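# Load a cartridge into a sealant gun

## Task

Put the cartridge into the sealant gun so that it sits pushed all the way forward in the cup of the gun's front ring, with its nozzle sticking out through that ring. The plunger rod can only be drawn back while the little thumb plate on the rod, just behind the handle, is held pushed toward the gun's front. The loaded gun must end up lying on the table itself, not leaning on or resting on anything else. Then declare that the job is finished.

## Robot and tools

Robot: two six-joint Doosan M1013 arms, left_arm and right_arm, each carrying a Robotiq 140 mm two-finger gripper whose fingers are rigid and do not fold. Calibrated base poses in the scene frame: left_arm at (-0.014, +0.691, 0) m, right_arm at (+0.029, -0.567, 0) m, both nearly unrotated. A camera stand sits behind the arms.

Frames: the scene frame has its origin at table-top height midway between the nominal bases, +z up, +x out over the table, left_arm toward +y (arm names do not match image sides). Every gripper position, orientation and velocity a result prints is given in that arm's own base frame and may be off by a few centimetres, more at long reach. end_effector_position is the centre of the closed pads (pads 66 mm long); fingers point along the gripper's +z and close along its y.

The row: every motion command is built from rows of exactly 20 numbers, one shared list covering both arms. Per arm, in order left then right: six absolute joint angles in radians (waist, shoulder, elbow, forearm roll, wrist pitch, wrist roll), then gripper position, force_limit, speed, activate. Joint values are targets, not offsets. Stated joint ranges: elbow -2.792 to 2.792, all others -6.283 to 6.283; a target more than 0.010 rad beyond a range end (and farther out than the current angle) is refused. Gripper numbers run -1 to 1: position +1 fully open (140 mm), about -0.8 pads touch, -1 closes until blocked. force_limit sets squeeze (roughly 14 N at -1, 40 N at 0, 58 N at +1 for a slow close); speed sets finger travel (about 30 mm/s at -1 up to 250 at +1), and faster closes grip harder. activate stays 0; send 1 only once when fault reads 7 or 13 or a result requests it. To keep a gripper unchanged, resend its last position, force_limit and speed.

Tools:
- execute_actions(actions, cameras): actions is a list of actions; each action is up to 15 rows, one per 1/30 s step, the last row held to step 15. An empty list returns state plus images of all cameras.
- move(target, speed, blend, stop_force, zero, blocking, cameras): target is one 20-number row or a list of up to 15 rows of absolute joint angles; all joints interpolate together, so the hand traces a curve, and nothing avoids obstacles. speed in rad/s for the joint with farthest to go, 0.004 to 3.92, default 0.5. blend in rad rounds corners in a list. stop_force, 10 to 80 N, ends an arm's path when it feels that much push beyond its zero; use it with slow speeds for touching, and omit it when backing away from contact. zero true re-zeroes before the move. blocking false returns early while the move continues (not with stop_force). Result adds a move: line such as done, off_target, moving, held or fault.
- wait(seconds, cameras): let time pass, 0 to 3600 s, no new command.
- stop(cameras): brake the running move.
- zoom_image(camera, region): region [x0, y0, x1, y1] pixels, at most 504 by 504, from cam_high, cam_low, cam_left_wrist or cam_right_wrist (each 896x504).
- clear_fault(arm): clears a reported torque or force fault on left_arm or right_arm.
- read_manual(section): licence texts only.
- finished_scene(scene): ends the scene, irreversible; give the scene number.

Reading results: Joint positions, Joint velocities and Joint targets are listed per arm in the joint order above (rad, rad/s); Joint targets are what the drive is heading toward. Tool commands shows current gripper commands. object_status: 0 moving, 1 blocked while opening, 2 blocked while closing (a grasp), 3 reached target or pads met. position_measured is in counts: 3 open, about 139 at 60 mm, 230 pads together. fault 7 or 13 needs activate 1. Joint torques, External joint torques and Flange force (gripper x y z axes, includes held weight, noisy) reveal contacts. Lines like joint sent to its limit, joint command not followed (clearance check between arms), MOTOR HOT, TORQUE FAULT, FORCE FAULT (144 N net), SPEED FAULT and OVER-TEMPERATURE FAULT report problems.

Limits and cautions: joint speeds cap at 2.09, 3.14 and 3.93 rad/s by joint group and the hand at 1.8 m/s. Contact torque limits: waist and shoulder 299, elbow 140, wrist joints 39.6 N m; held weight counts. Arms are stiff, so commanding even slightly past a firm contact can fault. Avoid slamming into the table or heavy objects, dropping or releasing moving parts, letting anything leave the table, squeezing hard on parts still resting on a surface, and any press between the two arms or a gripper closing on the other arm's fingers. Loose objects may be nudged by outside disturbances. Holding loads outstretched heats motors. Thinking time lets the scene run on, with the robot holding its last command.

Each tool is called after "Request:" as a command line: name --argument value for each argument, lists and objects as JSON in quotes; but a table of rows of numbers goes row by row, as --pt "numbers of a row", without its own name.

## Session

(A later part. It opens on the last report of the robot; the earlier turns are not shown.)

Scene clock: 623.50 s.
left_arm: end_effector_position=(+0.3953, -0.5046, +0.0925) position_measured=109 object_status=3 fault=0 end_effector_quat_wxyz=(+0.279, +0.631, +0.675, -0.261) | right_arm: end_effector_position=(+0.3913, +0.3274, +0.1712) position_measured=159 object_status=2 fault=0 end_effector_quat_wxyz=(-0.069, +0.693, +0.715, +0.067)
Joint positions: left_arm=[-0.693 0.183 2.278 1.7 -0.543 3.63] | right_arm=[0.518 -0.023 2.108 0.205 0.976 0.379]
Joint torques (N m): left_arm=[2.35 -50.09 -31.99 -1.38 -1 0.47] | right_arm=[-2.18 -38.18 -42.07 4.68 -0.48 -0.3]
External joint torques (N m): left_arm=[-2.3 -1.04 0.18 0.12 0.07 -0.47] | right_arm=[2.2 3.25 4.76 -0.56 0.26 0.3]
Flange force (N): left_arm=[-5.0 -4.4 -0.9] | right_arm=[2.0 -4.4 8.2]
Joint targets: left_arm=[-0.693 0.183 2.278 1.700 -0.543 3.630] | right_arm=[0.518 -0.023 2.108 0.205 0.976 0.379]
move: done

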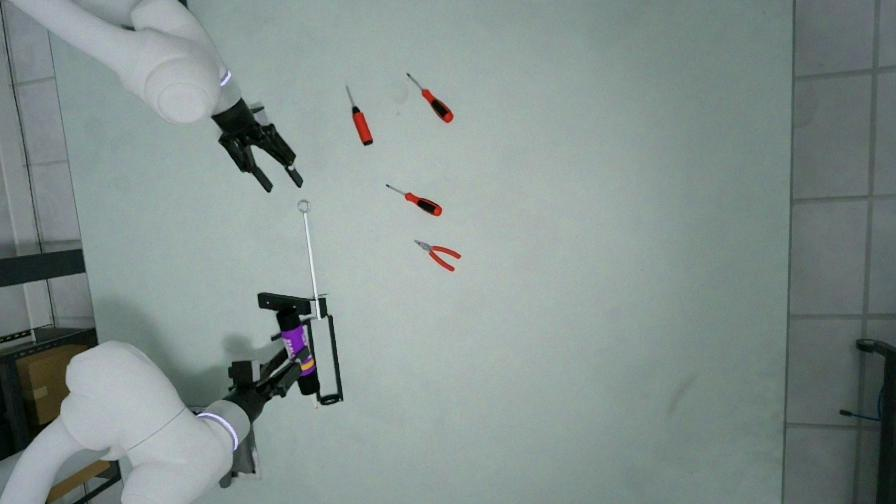

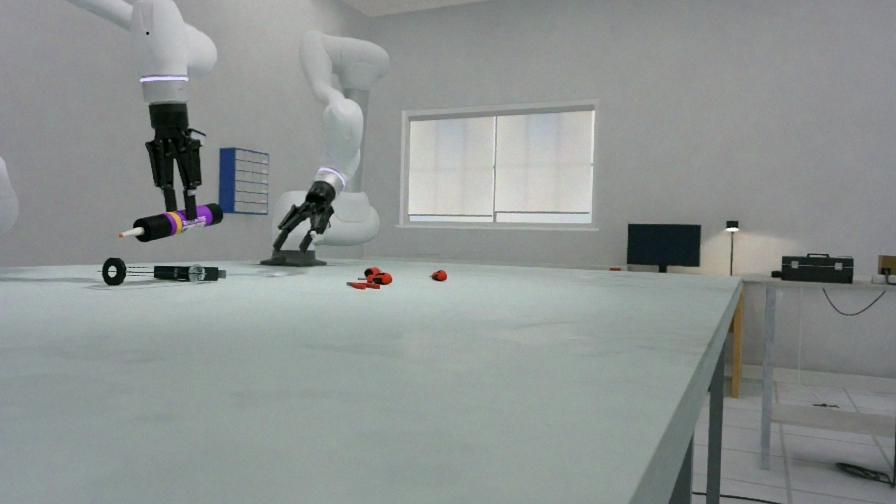

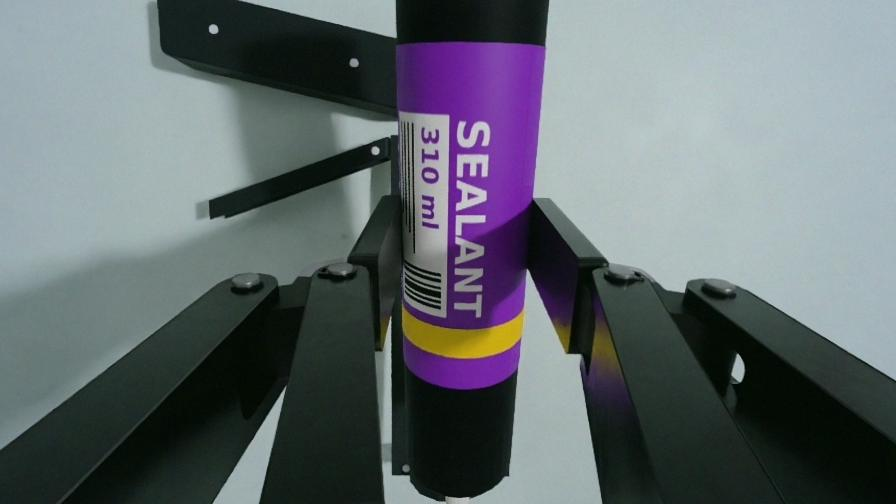

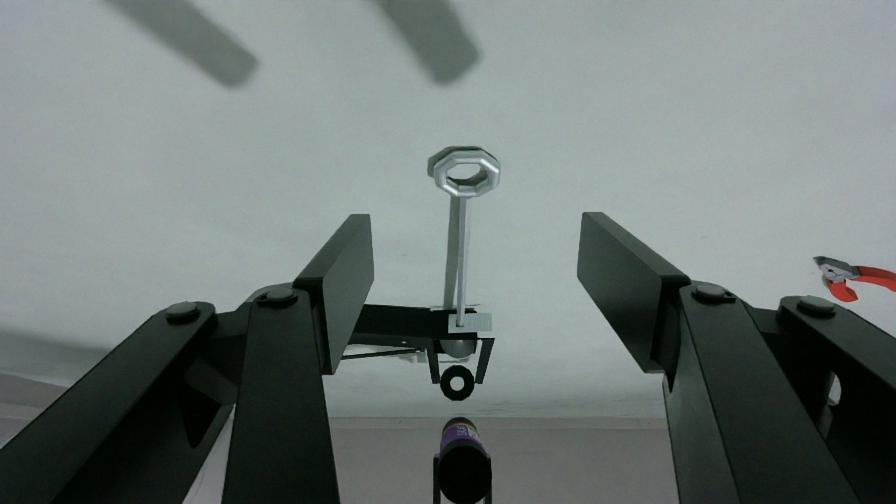

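Request:
move --target '[-0.6927, 0.1828, 2.2782, 1.6999, -0.5427, 3.6301, 0.16, -1, -1, 0, 0.5205, 0.0603, 2.1955, 0.2350, 0.8088, 0.3330, -1, -0.1, -1, 0]' --speed 0.15 --cameras '["cam_high", "cam_low", "cam_left_wrist", "cam_right_wrist"]'

Request:
zoom_image --camera "cam_left_wrist" --region '[370, 380, 550, 504]'

Request:
zoom_image --camera "cam_low" --region '[80, 220, 260, 300]'

Request:
zoom_image --camera "cam_right_wrist" --region '[380, 280, 540, 504]'

Scene clock: 656.07 s.
left_arm: end_effector_position=(+0.3953, -0.5046, +0.0925) position_measured=109 object_status=3 fault=0 end_effector_quat_wxyz=(+0.279, +0.631, +0.675, -0.261) | right_arm: end_effector_position=(+0.3888, +0.3272, +0.0913) position_measured=159 object_status=2 fault=0 end_effector_quat_wxyz=(-0.069, +0.693, +0.715, +0.067)
Joint positions: left_arm=[-0.693 0.183 2.278 1.7 -0.543 3.63] | right_arm=[0.521 0.06 2.195 0.235 0.809 0.333]
Joint torques (N m): left_arm=[2.64 -50.48 -31.68 -1.35 -1.01 0.39] | right_arm=[-2.24 -42.23 -37.05 4.07 -0.4 -0.31]
External joint torques (N m): left_arm=[-2.68 -0.6 -0.14 0.1 0.08 -0.39] | right_arm=[2.31 2.58 3.67 -0.44 0.21 0.31]
Flange force (N): left_arm=[-5.2 -4.2 0.7] | right_arm=[2.6 -4.4 6.5]
Joint targets: left_arm=[-0.693 0.183 2.278 1.700 -0.543 3.630] | right_arm=[0.521 0.060 2.196 0.235 0.809 0.333]
move: done

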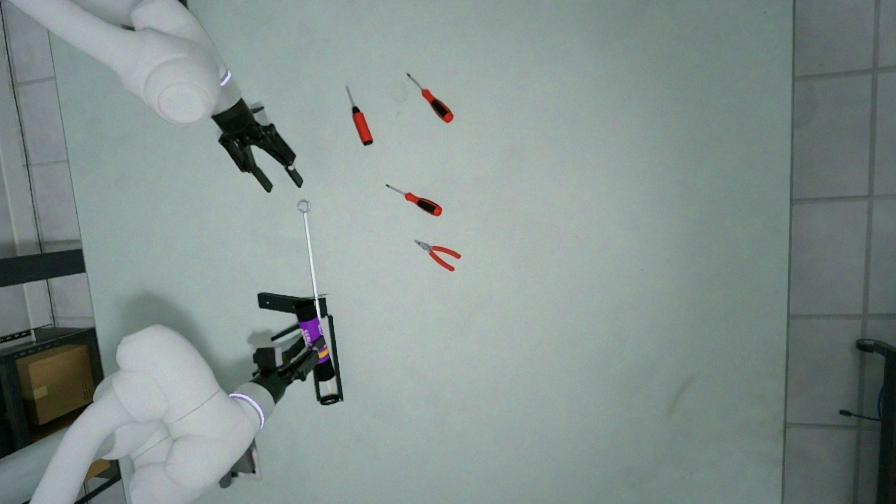

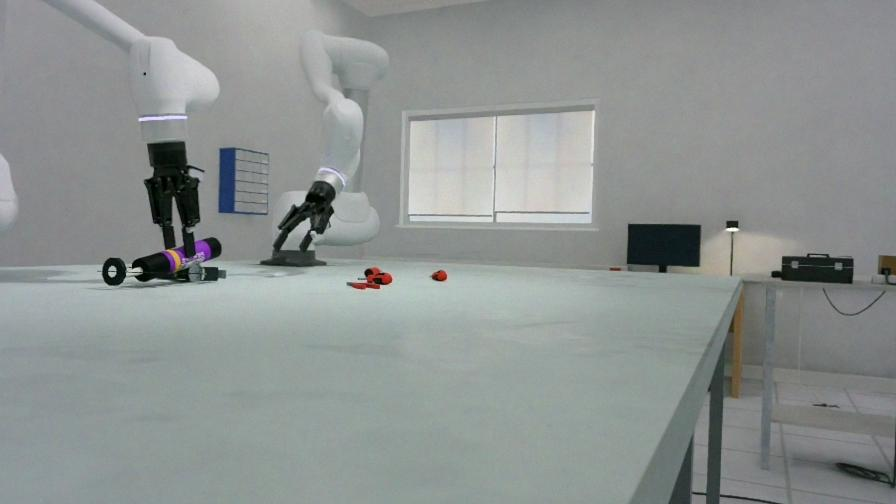

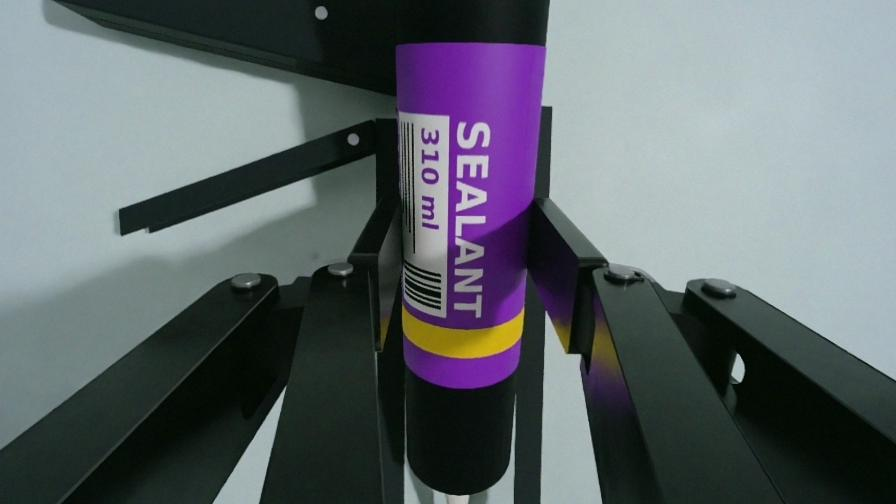

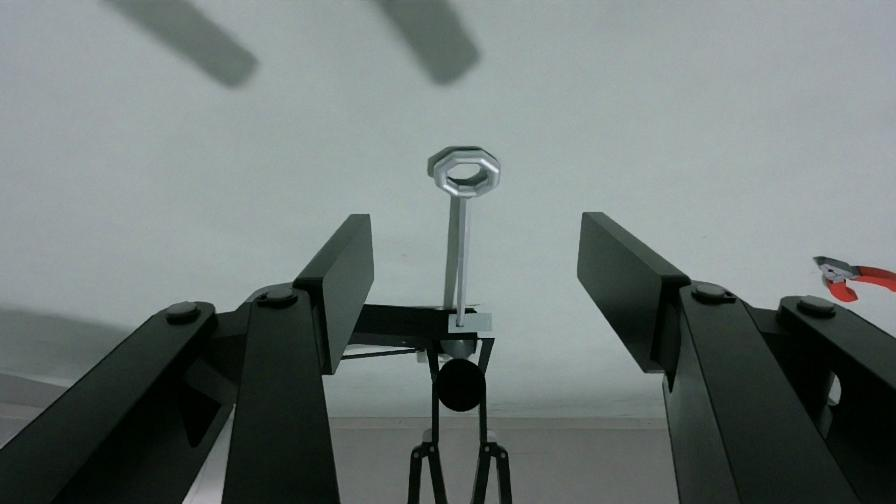

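Scaled by 2.800 from the camera's image (finer frame: 1280x720).

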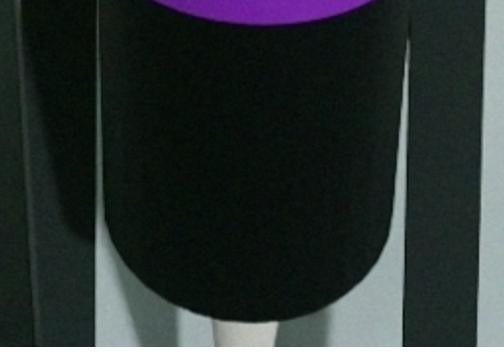

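Scaled by 2.800 from the camera's image (finer frame: 1280x720).

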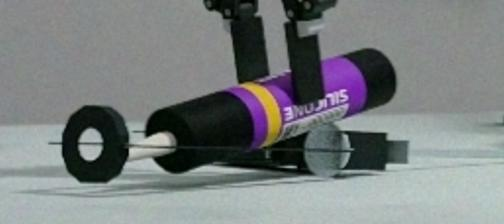

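Scaled by 2.250 from the camera's image (finer frame: 1280x720).

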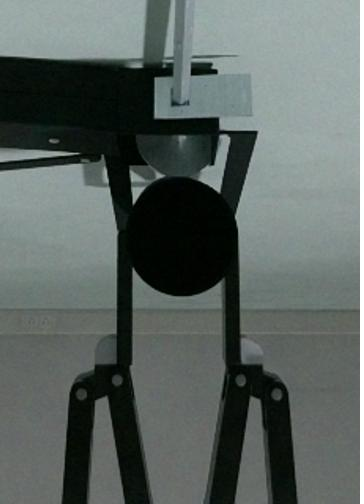

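Request:
move --target '[-0.6927, 0.1828, 2.2782, 1.6999, -0.5427, 3.6301, 0.16, -1, -1, 0, 0.4337, 0.0371, 2.2402, 0.2464, 0.8037, 0.2362, -1, -0.1, -1, 0]' --speed 0.06 --stop_force 12 --cameras '["cam_low", "cam_left_wrist", "cam_right_wrist"]'

Request:
zoom_image --camera "cam_left_wrist" --region '[370, 380, 550, 504]'

Request:
zoom_image --camera "cam_low" --region '[80, 220, 260, 300]'

Scene clock: 665.73 s.
left_arm: end_effector_position=(+0.3953, -0.5046, +0.0925) position_measured=109 object_status=3 fault=0 end_effector_quat_wxyz=(+0.279, +0.631, +0.675, -0.261) | right_arm: end_effector_position=(+0.3904, +0.2847, +0.0832) position_measured=159 object_status=2 fault=0 end_effector_quat_wxyz=(-0.069, +0.693, +0.715, +0.067)
Joint positions: left_arm=[-0.693 0.183 2.278 1.7 -0.543 3.63] | right_arm=[0.437 0.038 2.238 0.246 0.804 0.24]
Joint torques (N m): left_arm=[1.78 -50.25 -32.16 -1.38 -0.97 0.52] | right_arm=[-3.8 -24.51 -20.34 1.55 0.93 -0.27]
External joint torques (N m): left_arm=[-1.79 -0.87 0.31 0.12 0.04 -0.51] | right_arm=[3.79 -12.12 -12.49 2.03 -1.07 0.27]
Flange force (N): left_arm=[-4.3 -3.6 -1.3] | right_arm=[13.7 -2.3 -22.5]
Joint targets: left_arm=[-0.693 0.183 2.278 1.700 -0.543 3.630] | right_arm=[0.437 0.038 2.238 0.246 0.804 0.240]
move: contact (right_arm)

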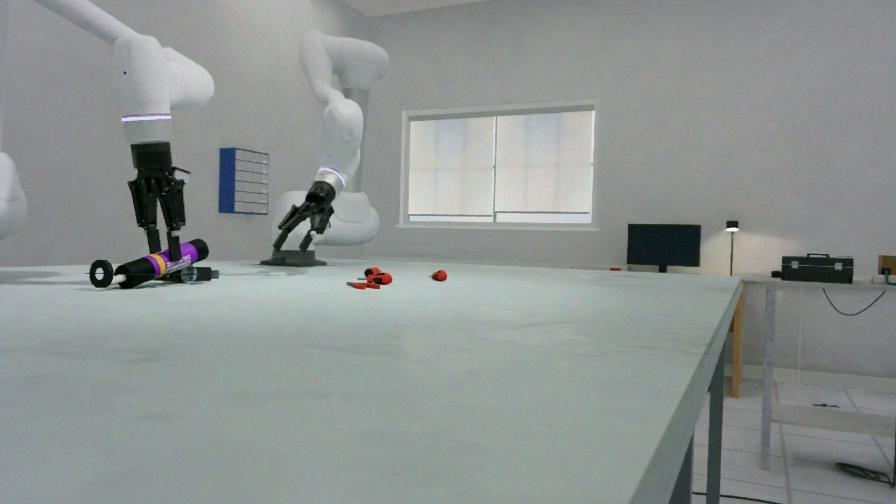

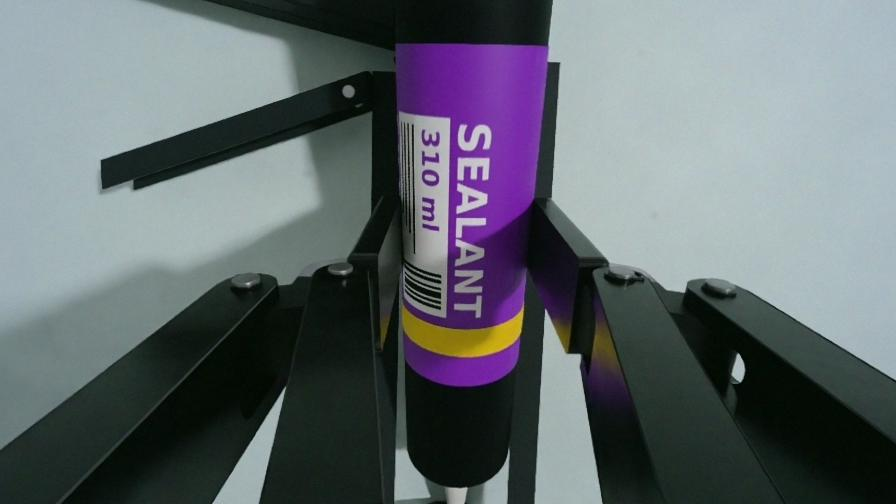

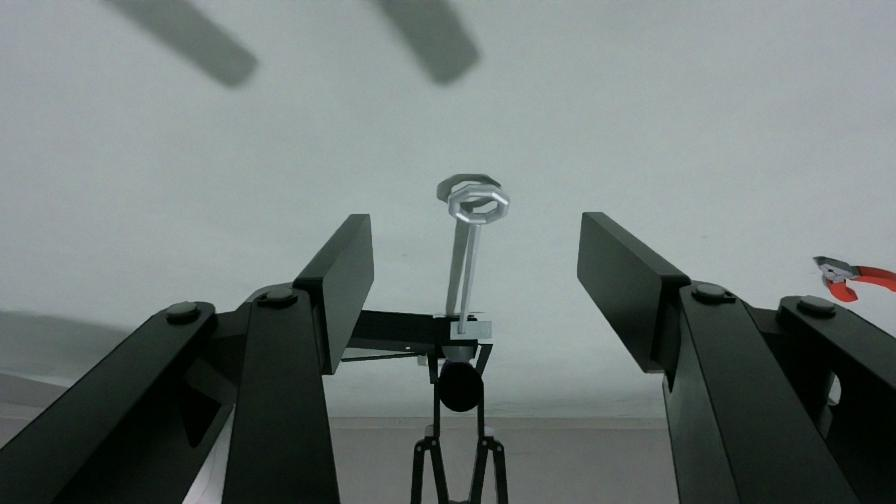

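Scaled by 2.800 from the camera's image (finer frame: 1280x720).

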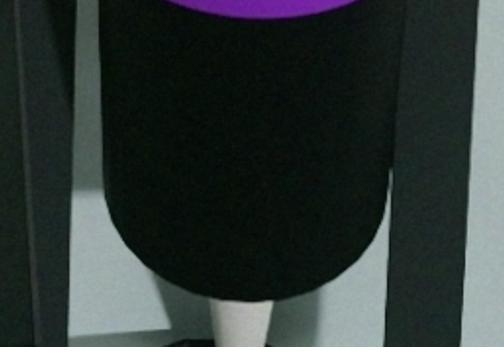

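Scaled by 2.800 from the camera's image (finer frame: 1280x720).

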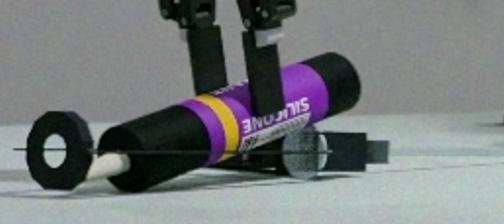

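Request:
move --target '[-0.6927, 0.1828, 2.2782, 1.6999, -0.5427, 3.6301, 0.16, -1, -1, 0, 0.5205, 0.0490, 2.1869, 0.2307, 0.8281, 0.3393, -1, -0.1, -1, 0]' --speed 0.12 --cameras '["cam_high", "cam_low", "cam_left_wrist", "cam_right_wrist"]'

Request:
zoom_image --camera "cam_low" --region '[80, 220, 240, 300]'

Request:
zoom_image --camera "cam_left_wrist" --region '[370, 380, 550, 504]'

Request:
zoom_image --camera "cam_right_wrist" --region '[380, 280, 540, 504]'

Scene clock: 698.57 s.
left_arm: end_effector_position=(+0.3953, -0.5046, +0.0925) position_measured=109 object_status=3 fault=0 end_effector_quat_wxyz=(+0.279, +0.631, +0.675, -0.261) | right_arm: end_effector_position=(+0.3888, +0.3272, +0.1003) position_measured=159 object_status=2 fault=0 end_effector_quat_wxyz=(-0.069, +0.693, +0.715, +0.067)
Joint positions: left_arm=[-0.693 0.183 2.278 1.7 -0.543 3.63] | right_arm=[0.52 0.049 2.187 0.231 0.828 0.339]
Joint torques (N m): left_arm=[2.85 -50.67 -31.76 -1.35 -1.01 0.42] | right_arm=[-1.76 -42.41 -38.33 4.22 -0.39 -0.34]
External joint torques (N m): left_arm=[-2.91 -0.39 -0.03 0.11 0.08 -0.42] | right_arm=[1.77 3.37 4.42 -0.52 0.19 0.34]
Flange force (N): left_arm=[-5.3 -4.4 1.2] | right_arm=[1.4 -3.9 7.9]
Joint targets: left_arm=[-0.693 0.183 2.278 1.700 -0.543 3.630] | right_arm=[0.521 0.049 2.187 0.231 0.828 0.339]
move: done

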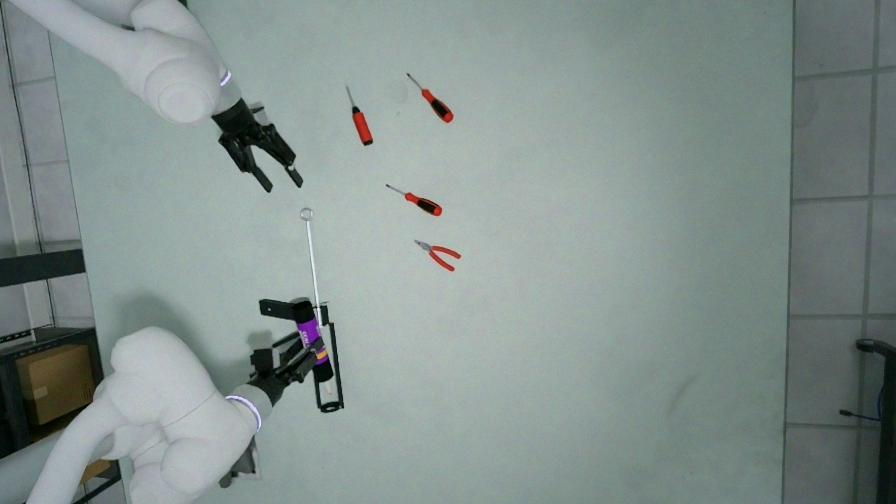

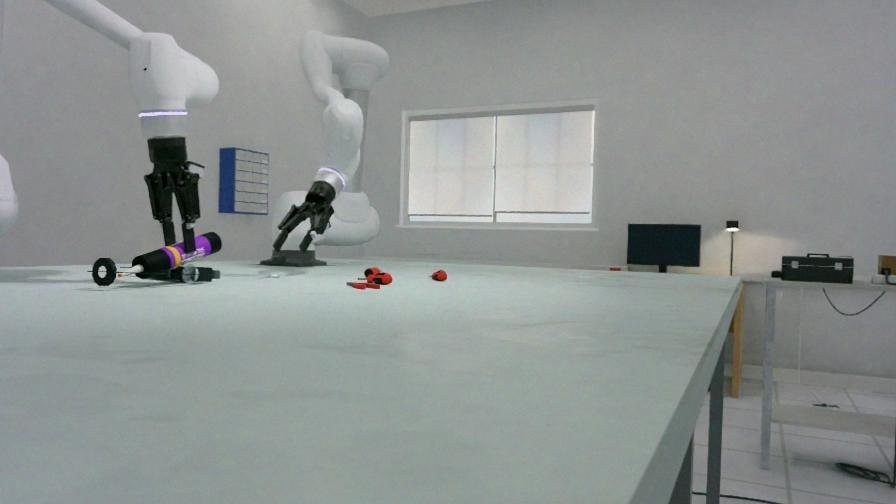

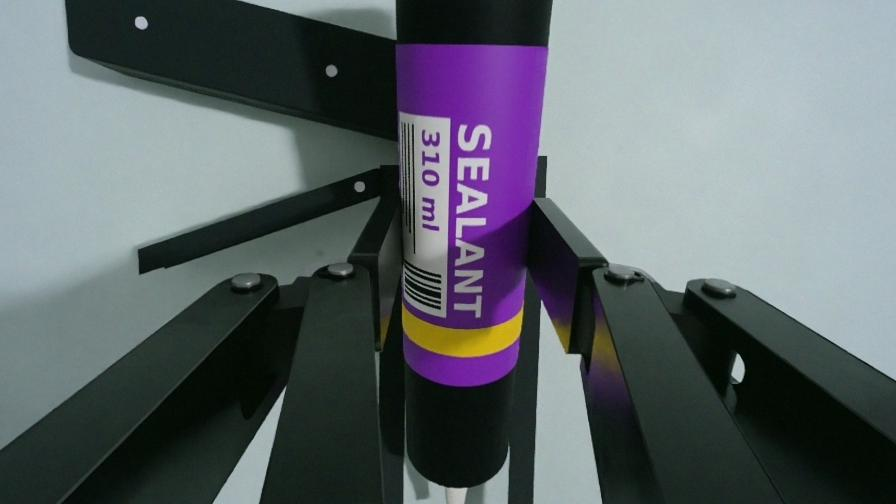

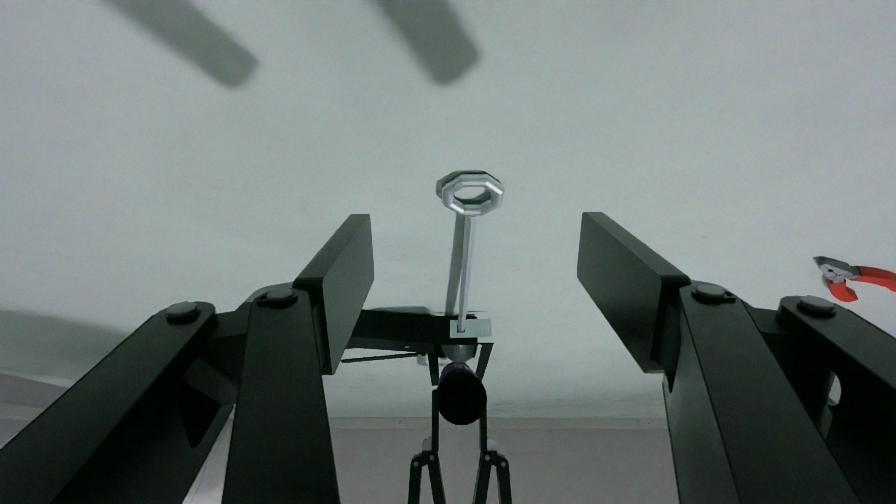

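Scaled by 3.150 from the camera's image (finer frame: 1280x720).

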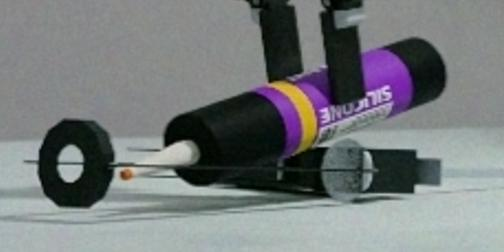

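Scaled by 2.800 from the camera's image (finer frame: 1280x720).

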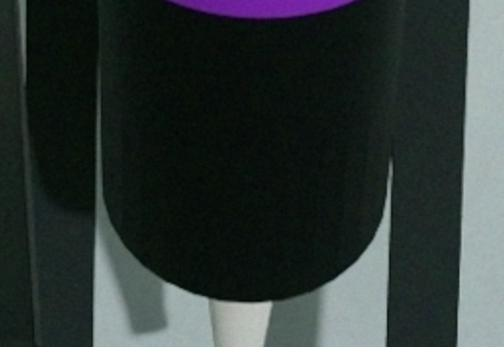

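Scaled by 2.250 from the camera's image (finer frame: 1280x720).

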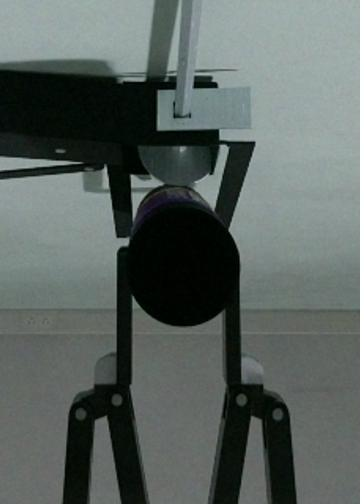

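Request:
move --target '[-0.6927, 0.1828, 2.2782, 1.6999, -0.5427, 3.6301, 0.16, -1, -1, 0, 0.5059, 0.0348, 2.1884, 0.1848, 0.8533, 0.3679, -1, -0.1, -1, 0]' --speed 0.1 --cameras '["cam_high", "cam_low", "cam_left_wrist"]'

Request:
zoom_image --camera "cam_low" --region '[80, 220, 240, 300]'

Request:
zoom_image --camera "cam_left_wrist" --region '[370, 380, 550, 504]'

Scene clock: 768.83 s.
left_arm: end_effector_position=(+0.3953, -0.5046, +0.0925) position_measured=109 object_status=3 fault=0 end_effector_quat_wxyz=(+0.279, +0.631, +0.675, -0.261) | right_arm: end_effector_position=(+0.3896, +0.3079, +0.1043) position_measured=159 object_status=2 fault=0 end_effector_quat_wxyz=(-0.056, +0.698, +0.712, +0.055)
Joint positions: left_arm=[-0.693 0.183 2.278 1.7 -0.543 3.63] | right_arm=[0.506 0.035 2.188 0.185 0.853 0.368]
Joint torques (N m): left_arm=[2.45 -50.5 -31.76 -1.36 -0.99 0.4] | right_arm=[-2.44 -41.22 -38.34 4.17 -0.37 -0.34]
External joint torques (N m): left_arm=[-2.48 -0.59 -0.05 0.1 0.06 -0.4] | right_arm=[2.44 3.61 4.3 -0.47 0.2 0.34]
Flange force (N): left_arm=[-4.9 -4.0 0.4] | right_arm=[3.3 -4.0 8.4]
Joint targets: left_arm=[-0.693 0.183 2.278 1.700 -0.543 3.630] | right_arm=[0.506 0.035 2.188 0.185 0.853 0.368]
move: done

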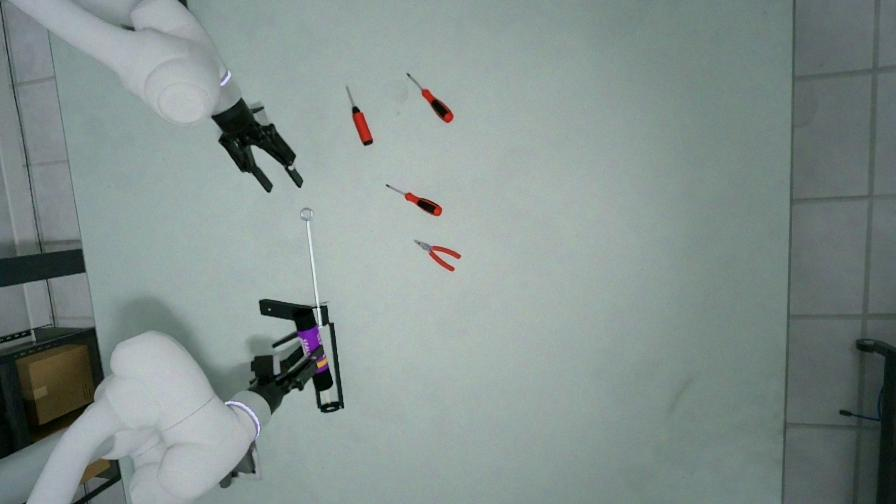

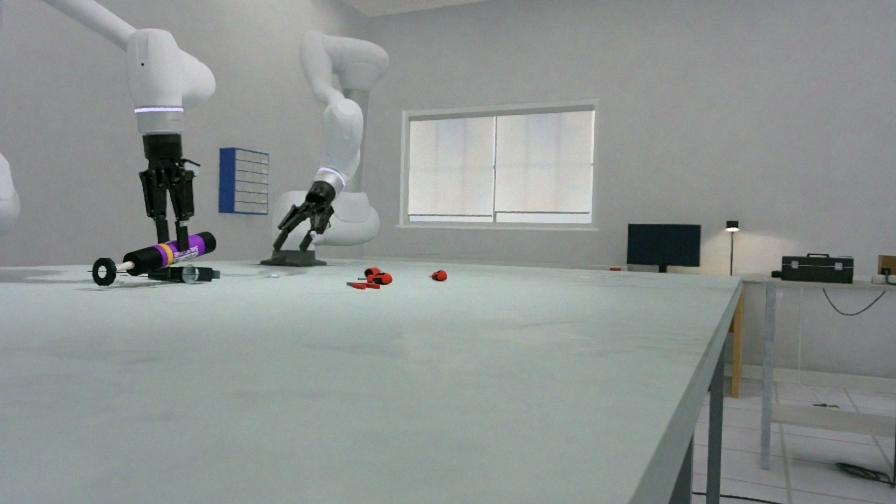

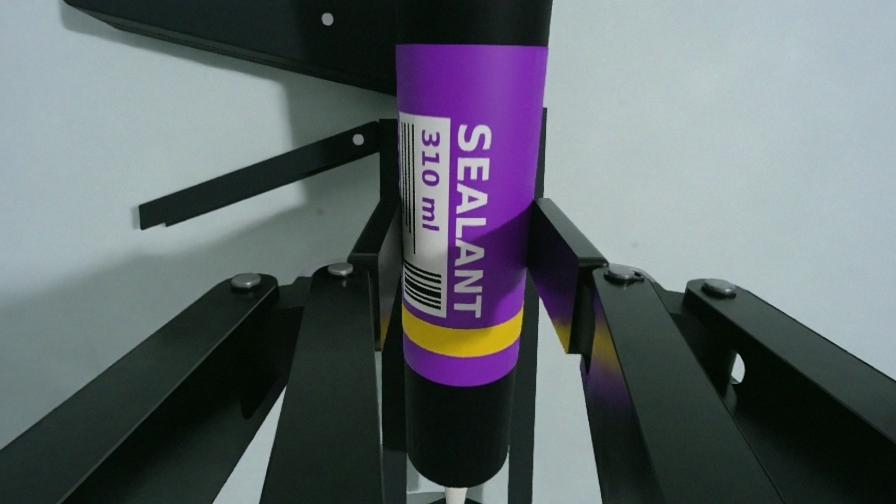

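Scaled by 3.150 from the camera's image (finer frame: 1280x720).

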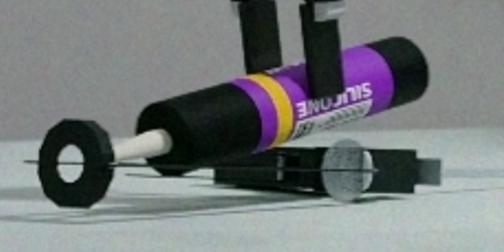

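Scaled by 2.800 from the camera's image (finer frame: 1280x720).

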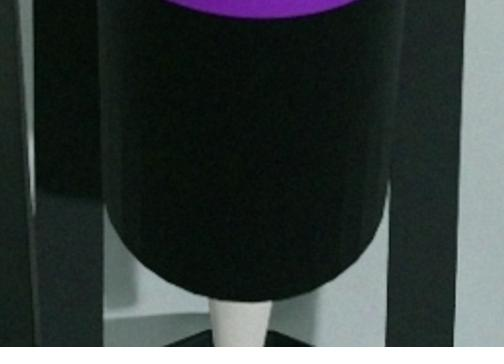

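Request:
move --target '[-0.6927, 0.1828, 2.2782, 1.6999, -0.5427, 3.6301, 0.16, -1, -1, 0, 0.4387, 0.0136, 2.2217, 0.1913, 0.8513, 0.2954, -1, -0.1, -1, 0]' --speed 0.06 --stop_force 10 --cameras '["cam_low", "cam_left_wrist", "cam_right_wrist"]'

Request:
zoom_image --camera "cam_low" --region '[80, 220, 240, 300]'

Request:
zoom_image --camera "cam_left_wrist" --region '[370, 380, 550, 504]'

Scene clock: 788.07 s.
left_arm: end_effector_position=(+0.3953, -0.5046, +0.0925) position_measured=109 object_status=3 fault=0 end_effector_quat_wxyz=(+0.279, +0.631, +0.675, -0.261) | right_arm: end_effector_position=(+0.3903, +0.2737, +0.0993) position_measured=159 object_status=2 fault=0 end_effector_quat_wxyz=(-0.056, +0.697, +0.712, +0.055)
Joint positions: left_arm=[-0.693 0.183 2.278 1.7 -0.543 3.63] | right_arm=[0.439 0.014 2.222 0.191 0.851 0.295]
Joint torques (N m): left_arm=[1.88 -50.54 -31.83 -1.34 -0.98 0.43] | right_arm=[-2.38 -38.41 -38.09 4.2 -0.36 -0.32]
External joint torques (N m): left_arm=[-1.88 -0.57 -0.01 0.08 0.05 -0.42] | right_arm=[2.39 3.22 4.31 -0.52 0.21 0.32]
Flange force (N): left_arm=[-4.2 -3.1 -0.3] | right_arm=[3.4 -4.1 8.1]
Joint targets: left_arm=[-0.693 0.183 2.278 1.700 -0.543 3.630] | right_arm=[0.439 0.014 2.222 0.191 0.851 0.295]
move: done

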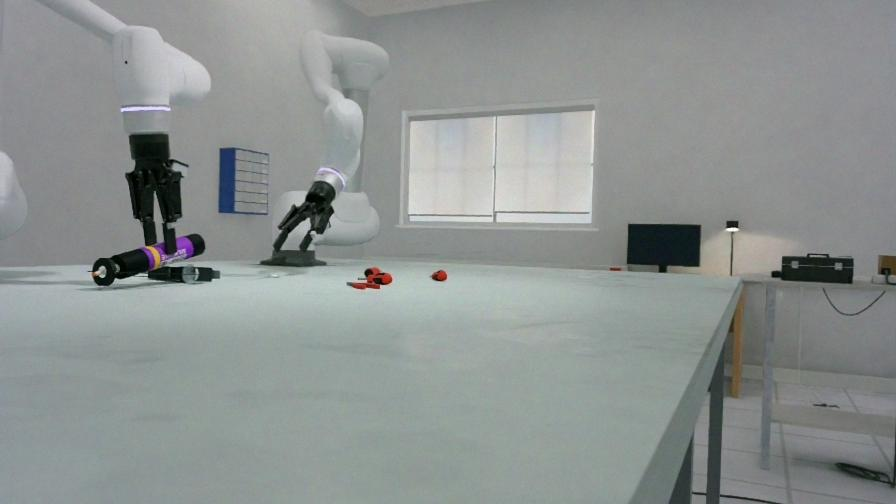

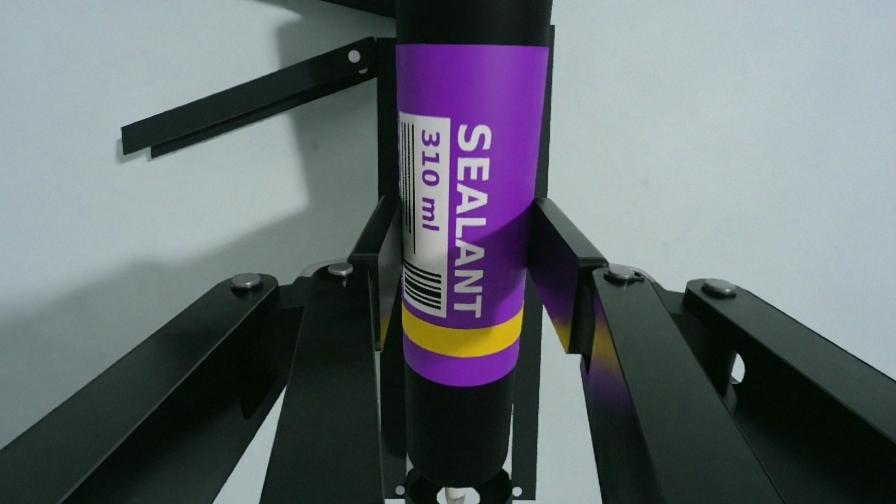

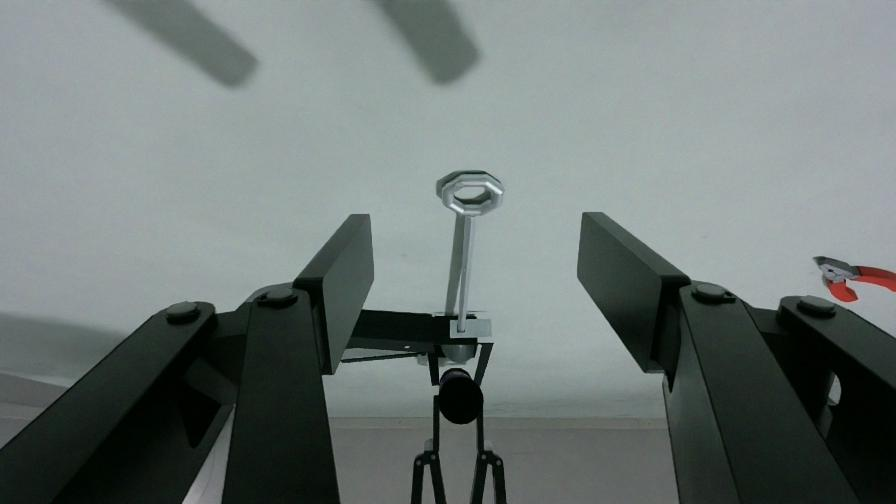

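Scaled by 3.150 from the camera's image (finer frame: 1280x720).

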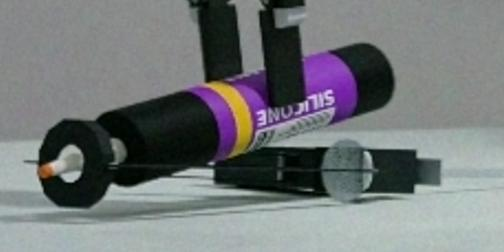

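Scaled by 2.800 from the camera's image (finer frame: 1280x720).

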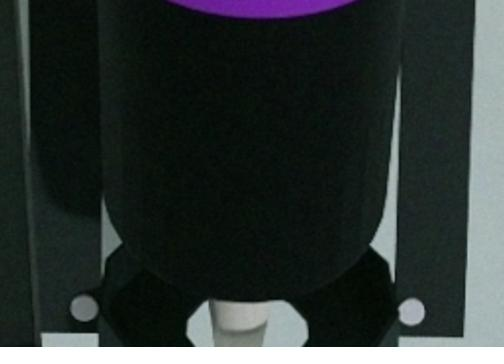

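Request:
move --pt "-0.6927 0.1828 2.2782 1.6999 -0.5427 3.6301 0.16 -1 -1 0 0.4012 0.0071 2.2373 0.1950 0.8479 0.2547 -1 -0.1 -1 0" --pt "-0.6927 0.1828 2.2782 1.6999 -0.5427 3.6301 0.16 -1 -1 0 0.3762 0.0022 2.2481 0.1972 0.8458 0.2277 -1 -0.1 -1 0" --speed 0.04 --stop_force 10 --cameras '["cam_low", "cam_left_wrist", "cam_right_wrist"]'

Request:
zoom_image --camera "cam_low" --region '[80, 220, 240, 300]'

Request:
zoom_image --camera "cam_left_wrist" --region '[370, 380, 550, 504]'

Scene clock: 803.93 s.
left_arm: end_effector_position=(+0.3953, -0.5046, +0.0925) position_measured=109 object_status=3 fault=0 end_effector_quat_wxyz=(+0.279, +0.631, +0.675, -0.261) | right_arm: end_effector_position=(+0.3920, +0.2444, +0.0928) position_measured=159 object_status=2 fault=0 end_effector_quat_wxyz=(-0.056, +0.698, +0.712, +0.055)
Joint positions: left_arm=[-0.693 0.183 2.278 1.7 -0.543 3.63] | right_arm=[0.376 0.002 2.248 0.197 0.846 0.228]
Joint torques (N m): left_arm=[2.83 -50.54 -31.7 -1.39 -1.05 0.47] | right_arm=[-2.66 -36.92 -37.62 3.8 -0.29 -0.3]
External joint torques (N m): left_arm=[-2.88 -0.52 -0.05 0.15 0.12 -0.47] | right_arm=[2.69 3.34 4.33 -0.17 0.17 0.3]
Flange force (N): left_arm=[-5.7 -4.5 0.7] | right_arm=[4.4 -3.8 8.8]
Joint targets: left_arm=[-0.693 0.183 2.278 1.700 -0.543 3.630] | right_arm=[0.376 0.002 2.248 0.197 0.846 0.228]
move: done

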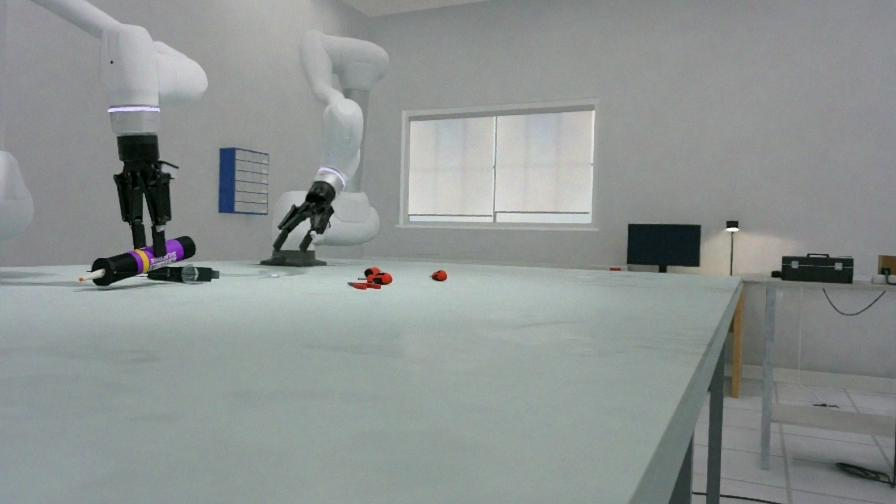

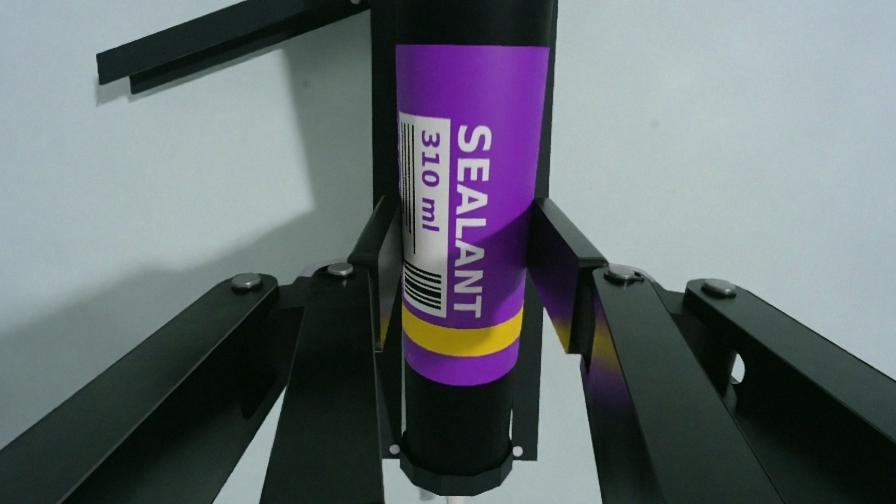

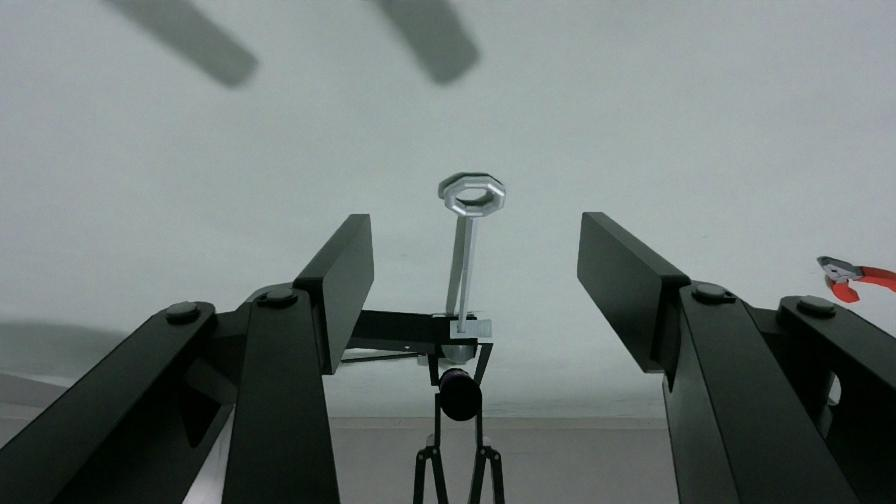

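Scaled by 3.150 from the camera's image (finer frame: 1280x720).

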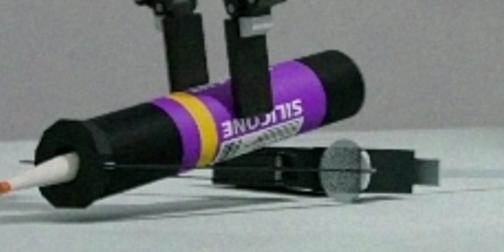

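Scaled by 2.800 from the camera's image (finer frame: 1280x720).

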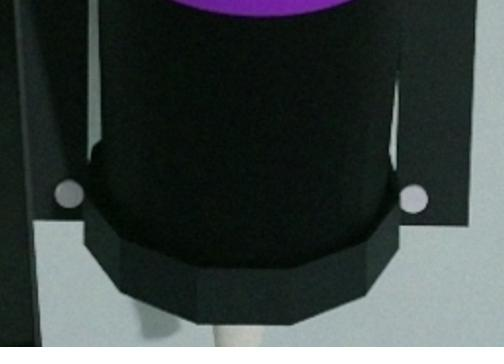

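Request:
move --pt "-0.6927 0.1828 2.2782 1.6999 -0.5427 3.6301 0.16 -1 -1 0 0.3657 -0.0011 2.2515 0.1977 0.8475 0.2169 -1 -0.1 -1 0" --pt "-0.6927 0.1828 2.2782 1.6999 -0.5427 3.6301 0.16 -1 -1 0 0.4049 0.0152 2.2417 0.1272 0.8500 0.3017 -1 -0.1 -1 0" --speed 0.04 --stop_force 14 --cameras '["cam_low", "cam_left_wrist", "cam_right_wrist"]'

Request:
zoom_image --camera "cam_low" --region '[60, 220, 220, 300]'

Request:
zoom_image --camera "cam_right_wrist" --region '[380, 280, 540, 504]'

Scene clock: 855.47 s.
left_arm: end_effector_position=(+0.3953, -0.5046, +0.0925) position_measured=109 object_status=3 fault=0 end_effector_quat_wxyz=(+0.279, +0.631, +0.675, -0.261) | right_arm: end_effector_position=(+0.3919, +0.2400, +0.0875) position_measured=159 object_status=2 fault=0 end_effector_quat_wxyz=(-0.037, +0.699, +0.713, +0.036)
Joint positions: left_arm=[-0.693 0.183 2.278 1.7 -0.543 3.63] | right_arm=[0.405 0.015 2.242 0.127 0.85 0.302]
Joint torques (N m): left_arm=[2.46 -50.45 -32.16 -1.34 -0.98 0.47] | right_arm=[-2.94 -37.75 -37.28 3.63 -0.29 -0.34]
External joint torques (N m): left_arm=[-2.33 -0.66 0.36 0.07 0.06 -0.47] | right_arm=[2.95 3.23 4.35 -0.09 0.19 0.34]
Flange force (N): left_arm=[-4.4 -4.4 -0.1] | right_arm=[5.2 -4.5 8.5]
Joint targets: left_arm=[-0.693 0.183 2.278 1.700 -0.543 3.630] | right_arm=[0.405 0.015 2.242 0.127 0.850 0.302]
move: done

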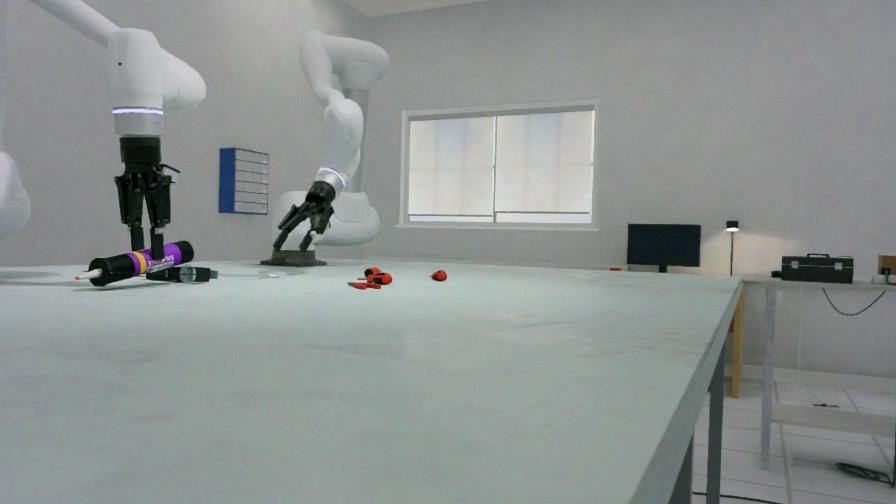

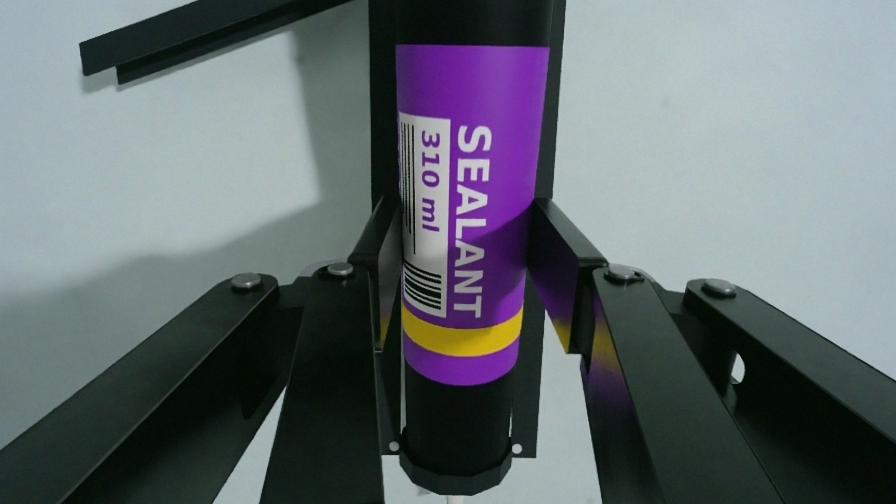

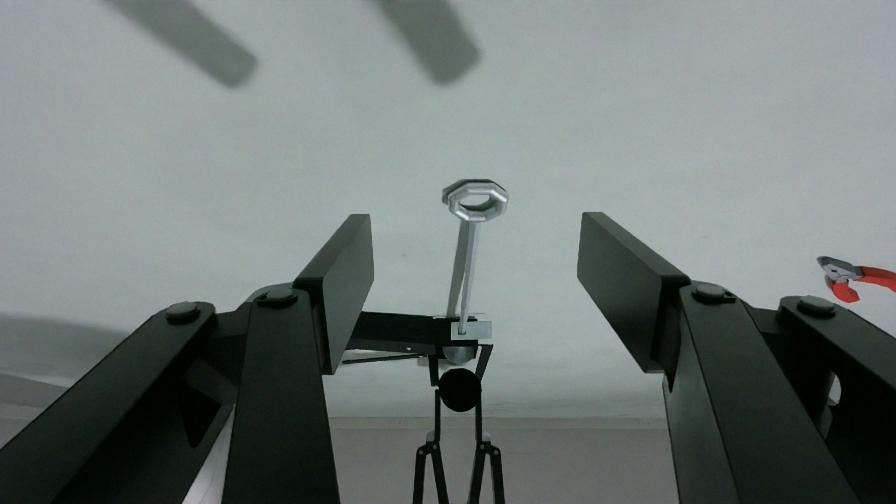

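Scaled by 3.150 from the camera's image (finer frame: 1280x720).

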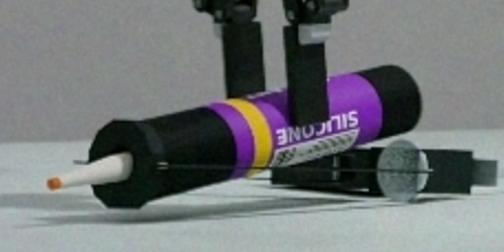

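Scaled by 2.250 from the camera's image (finer frame: 1280x720).

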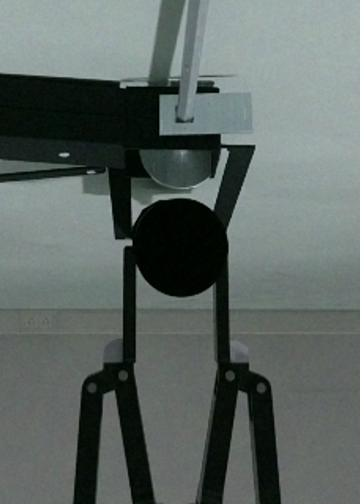

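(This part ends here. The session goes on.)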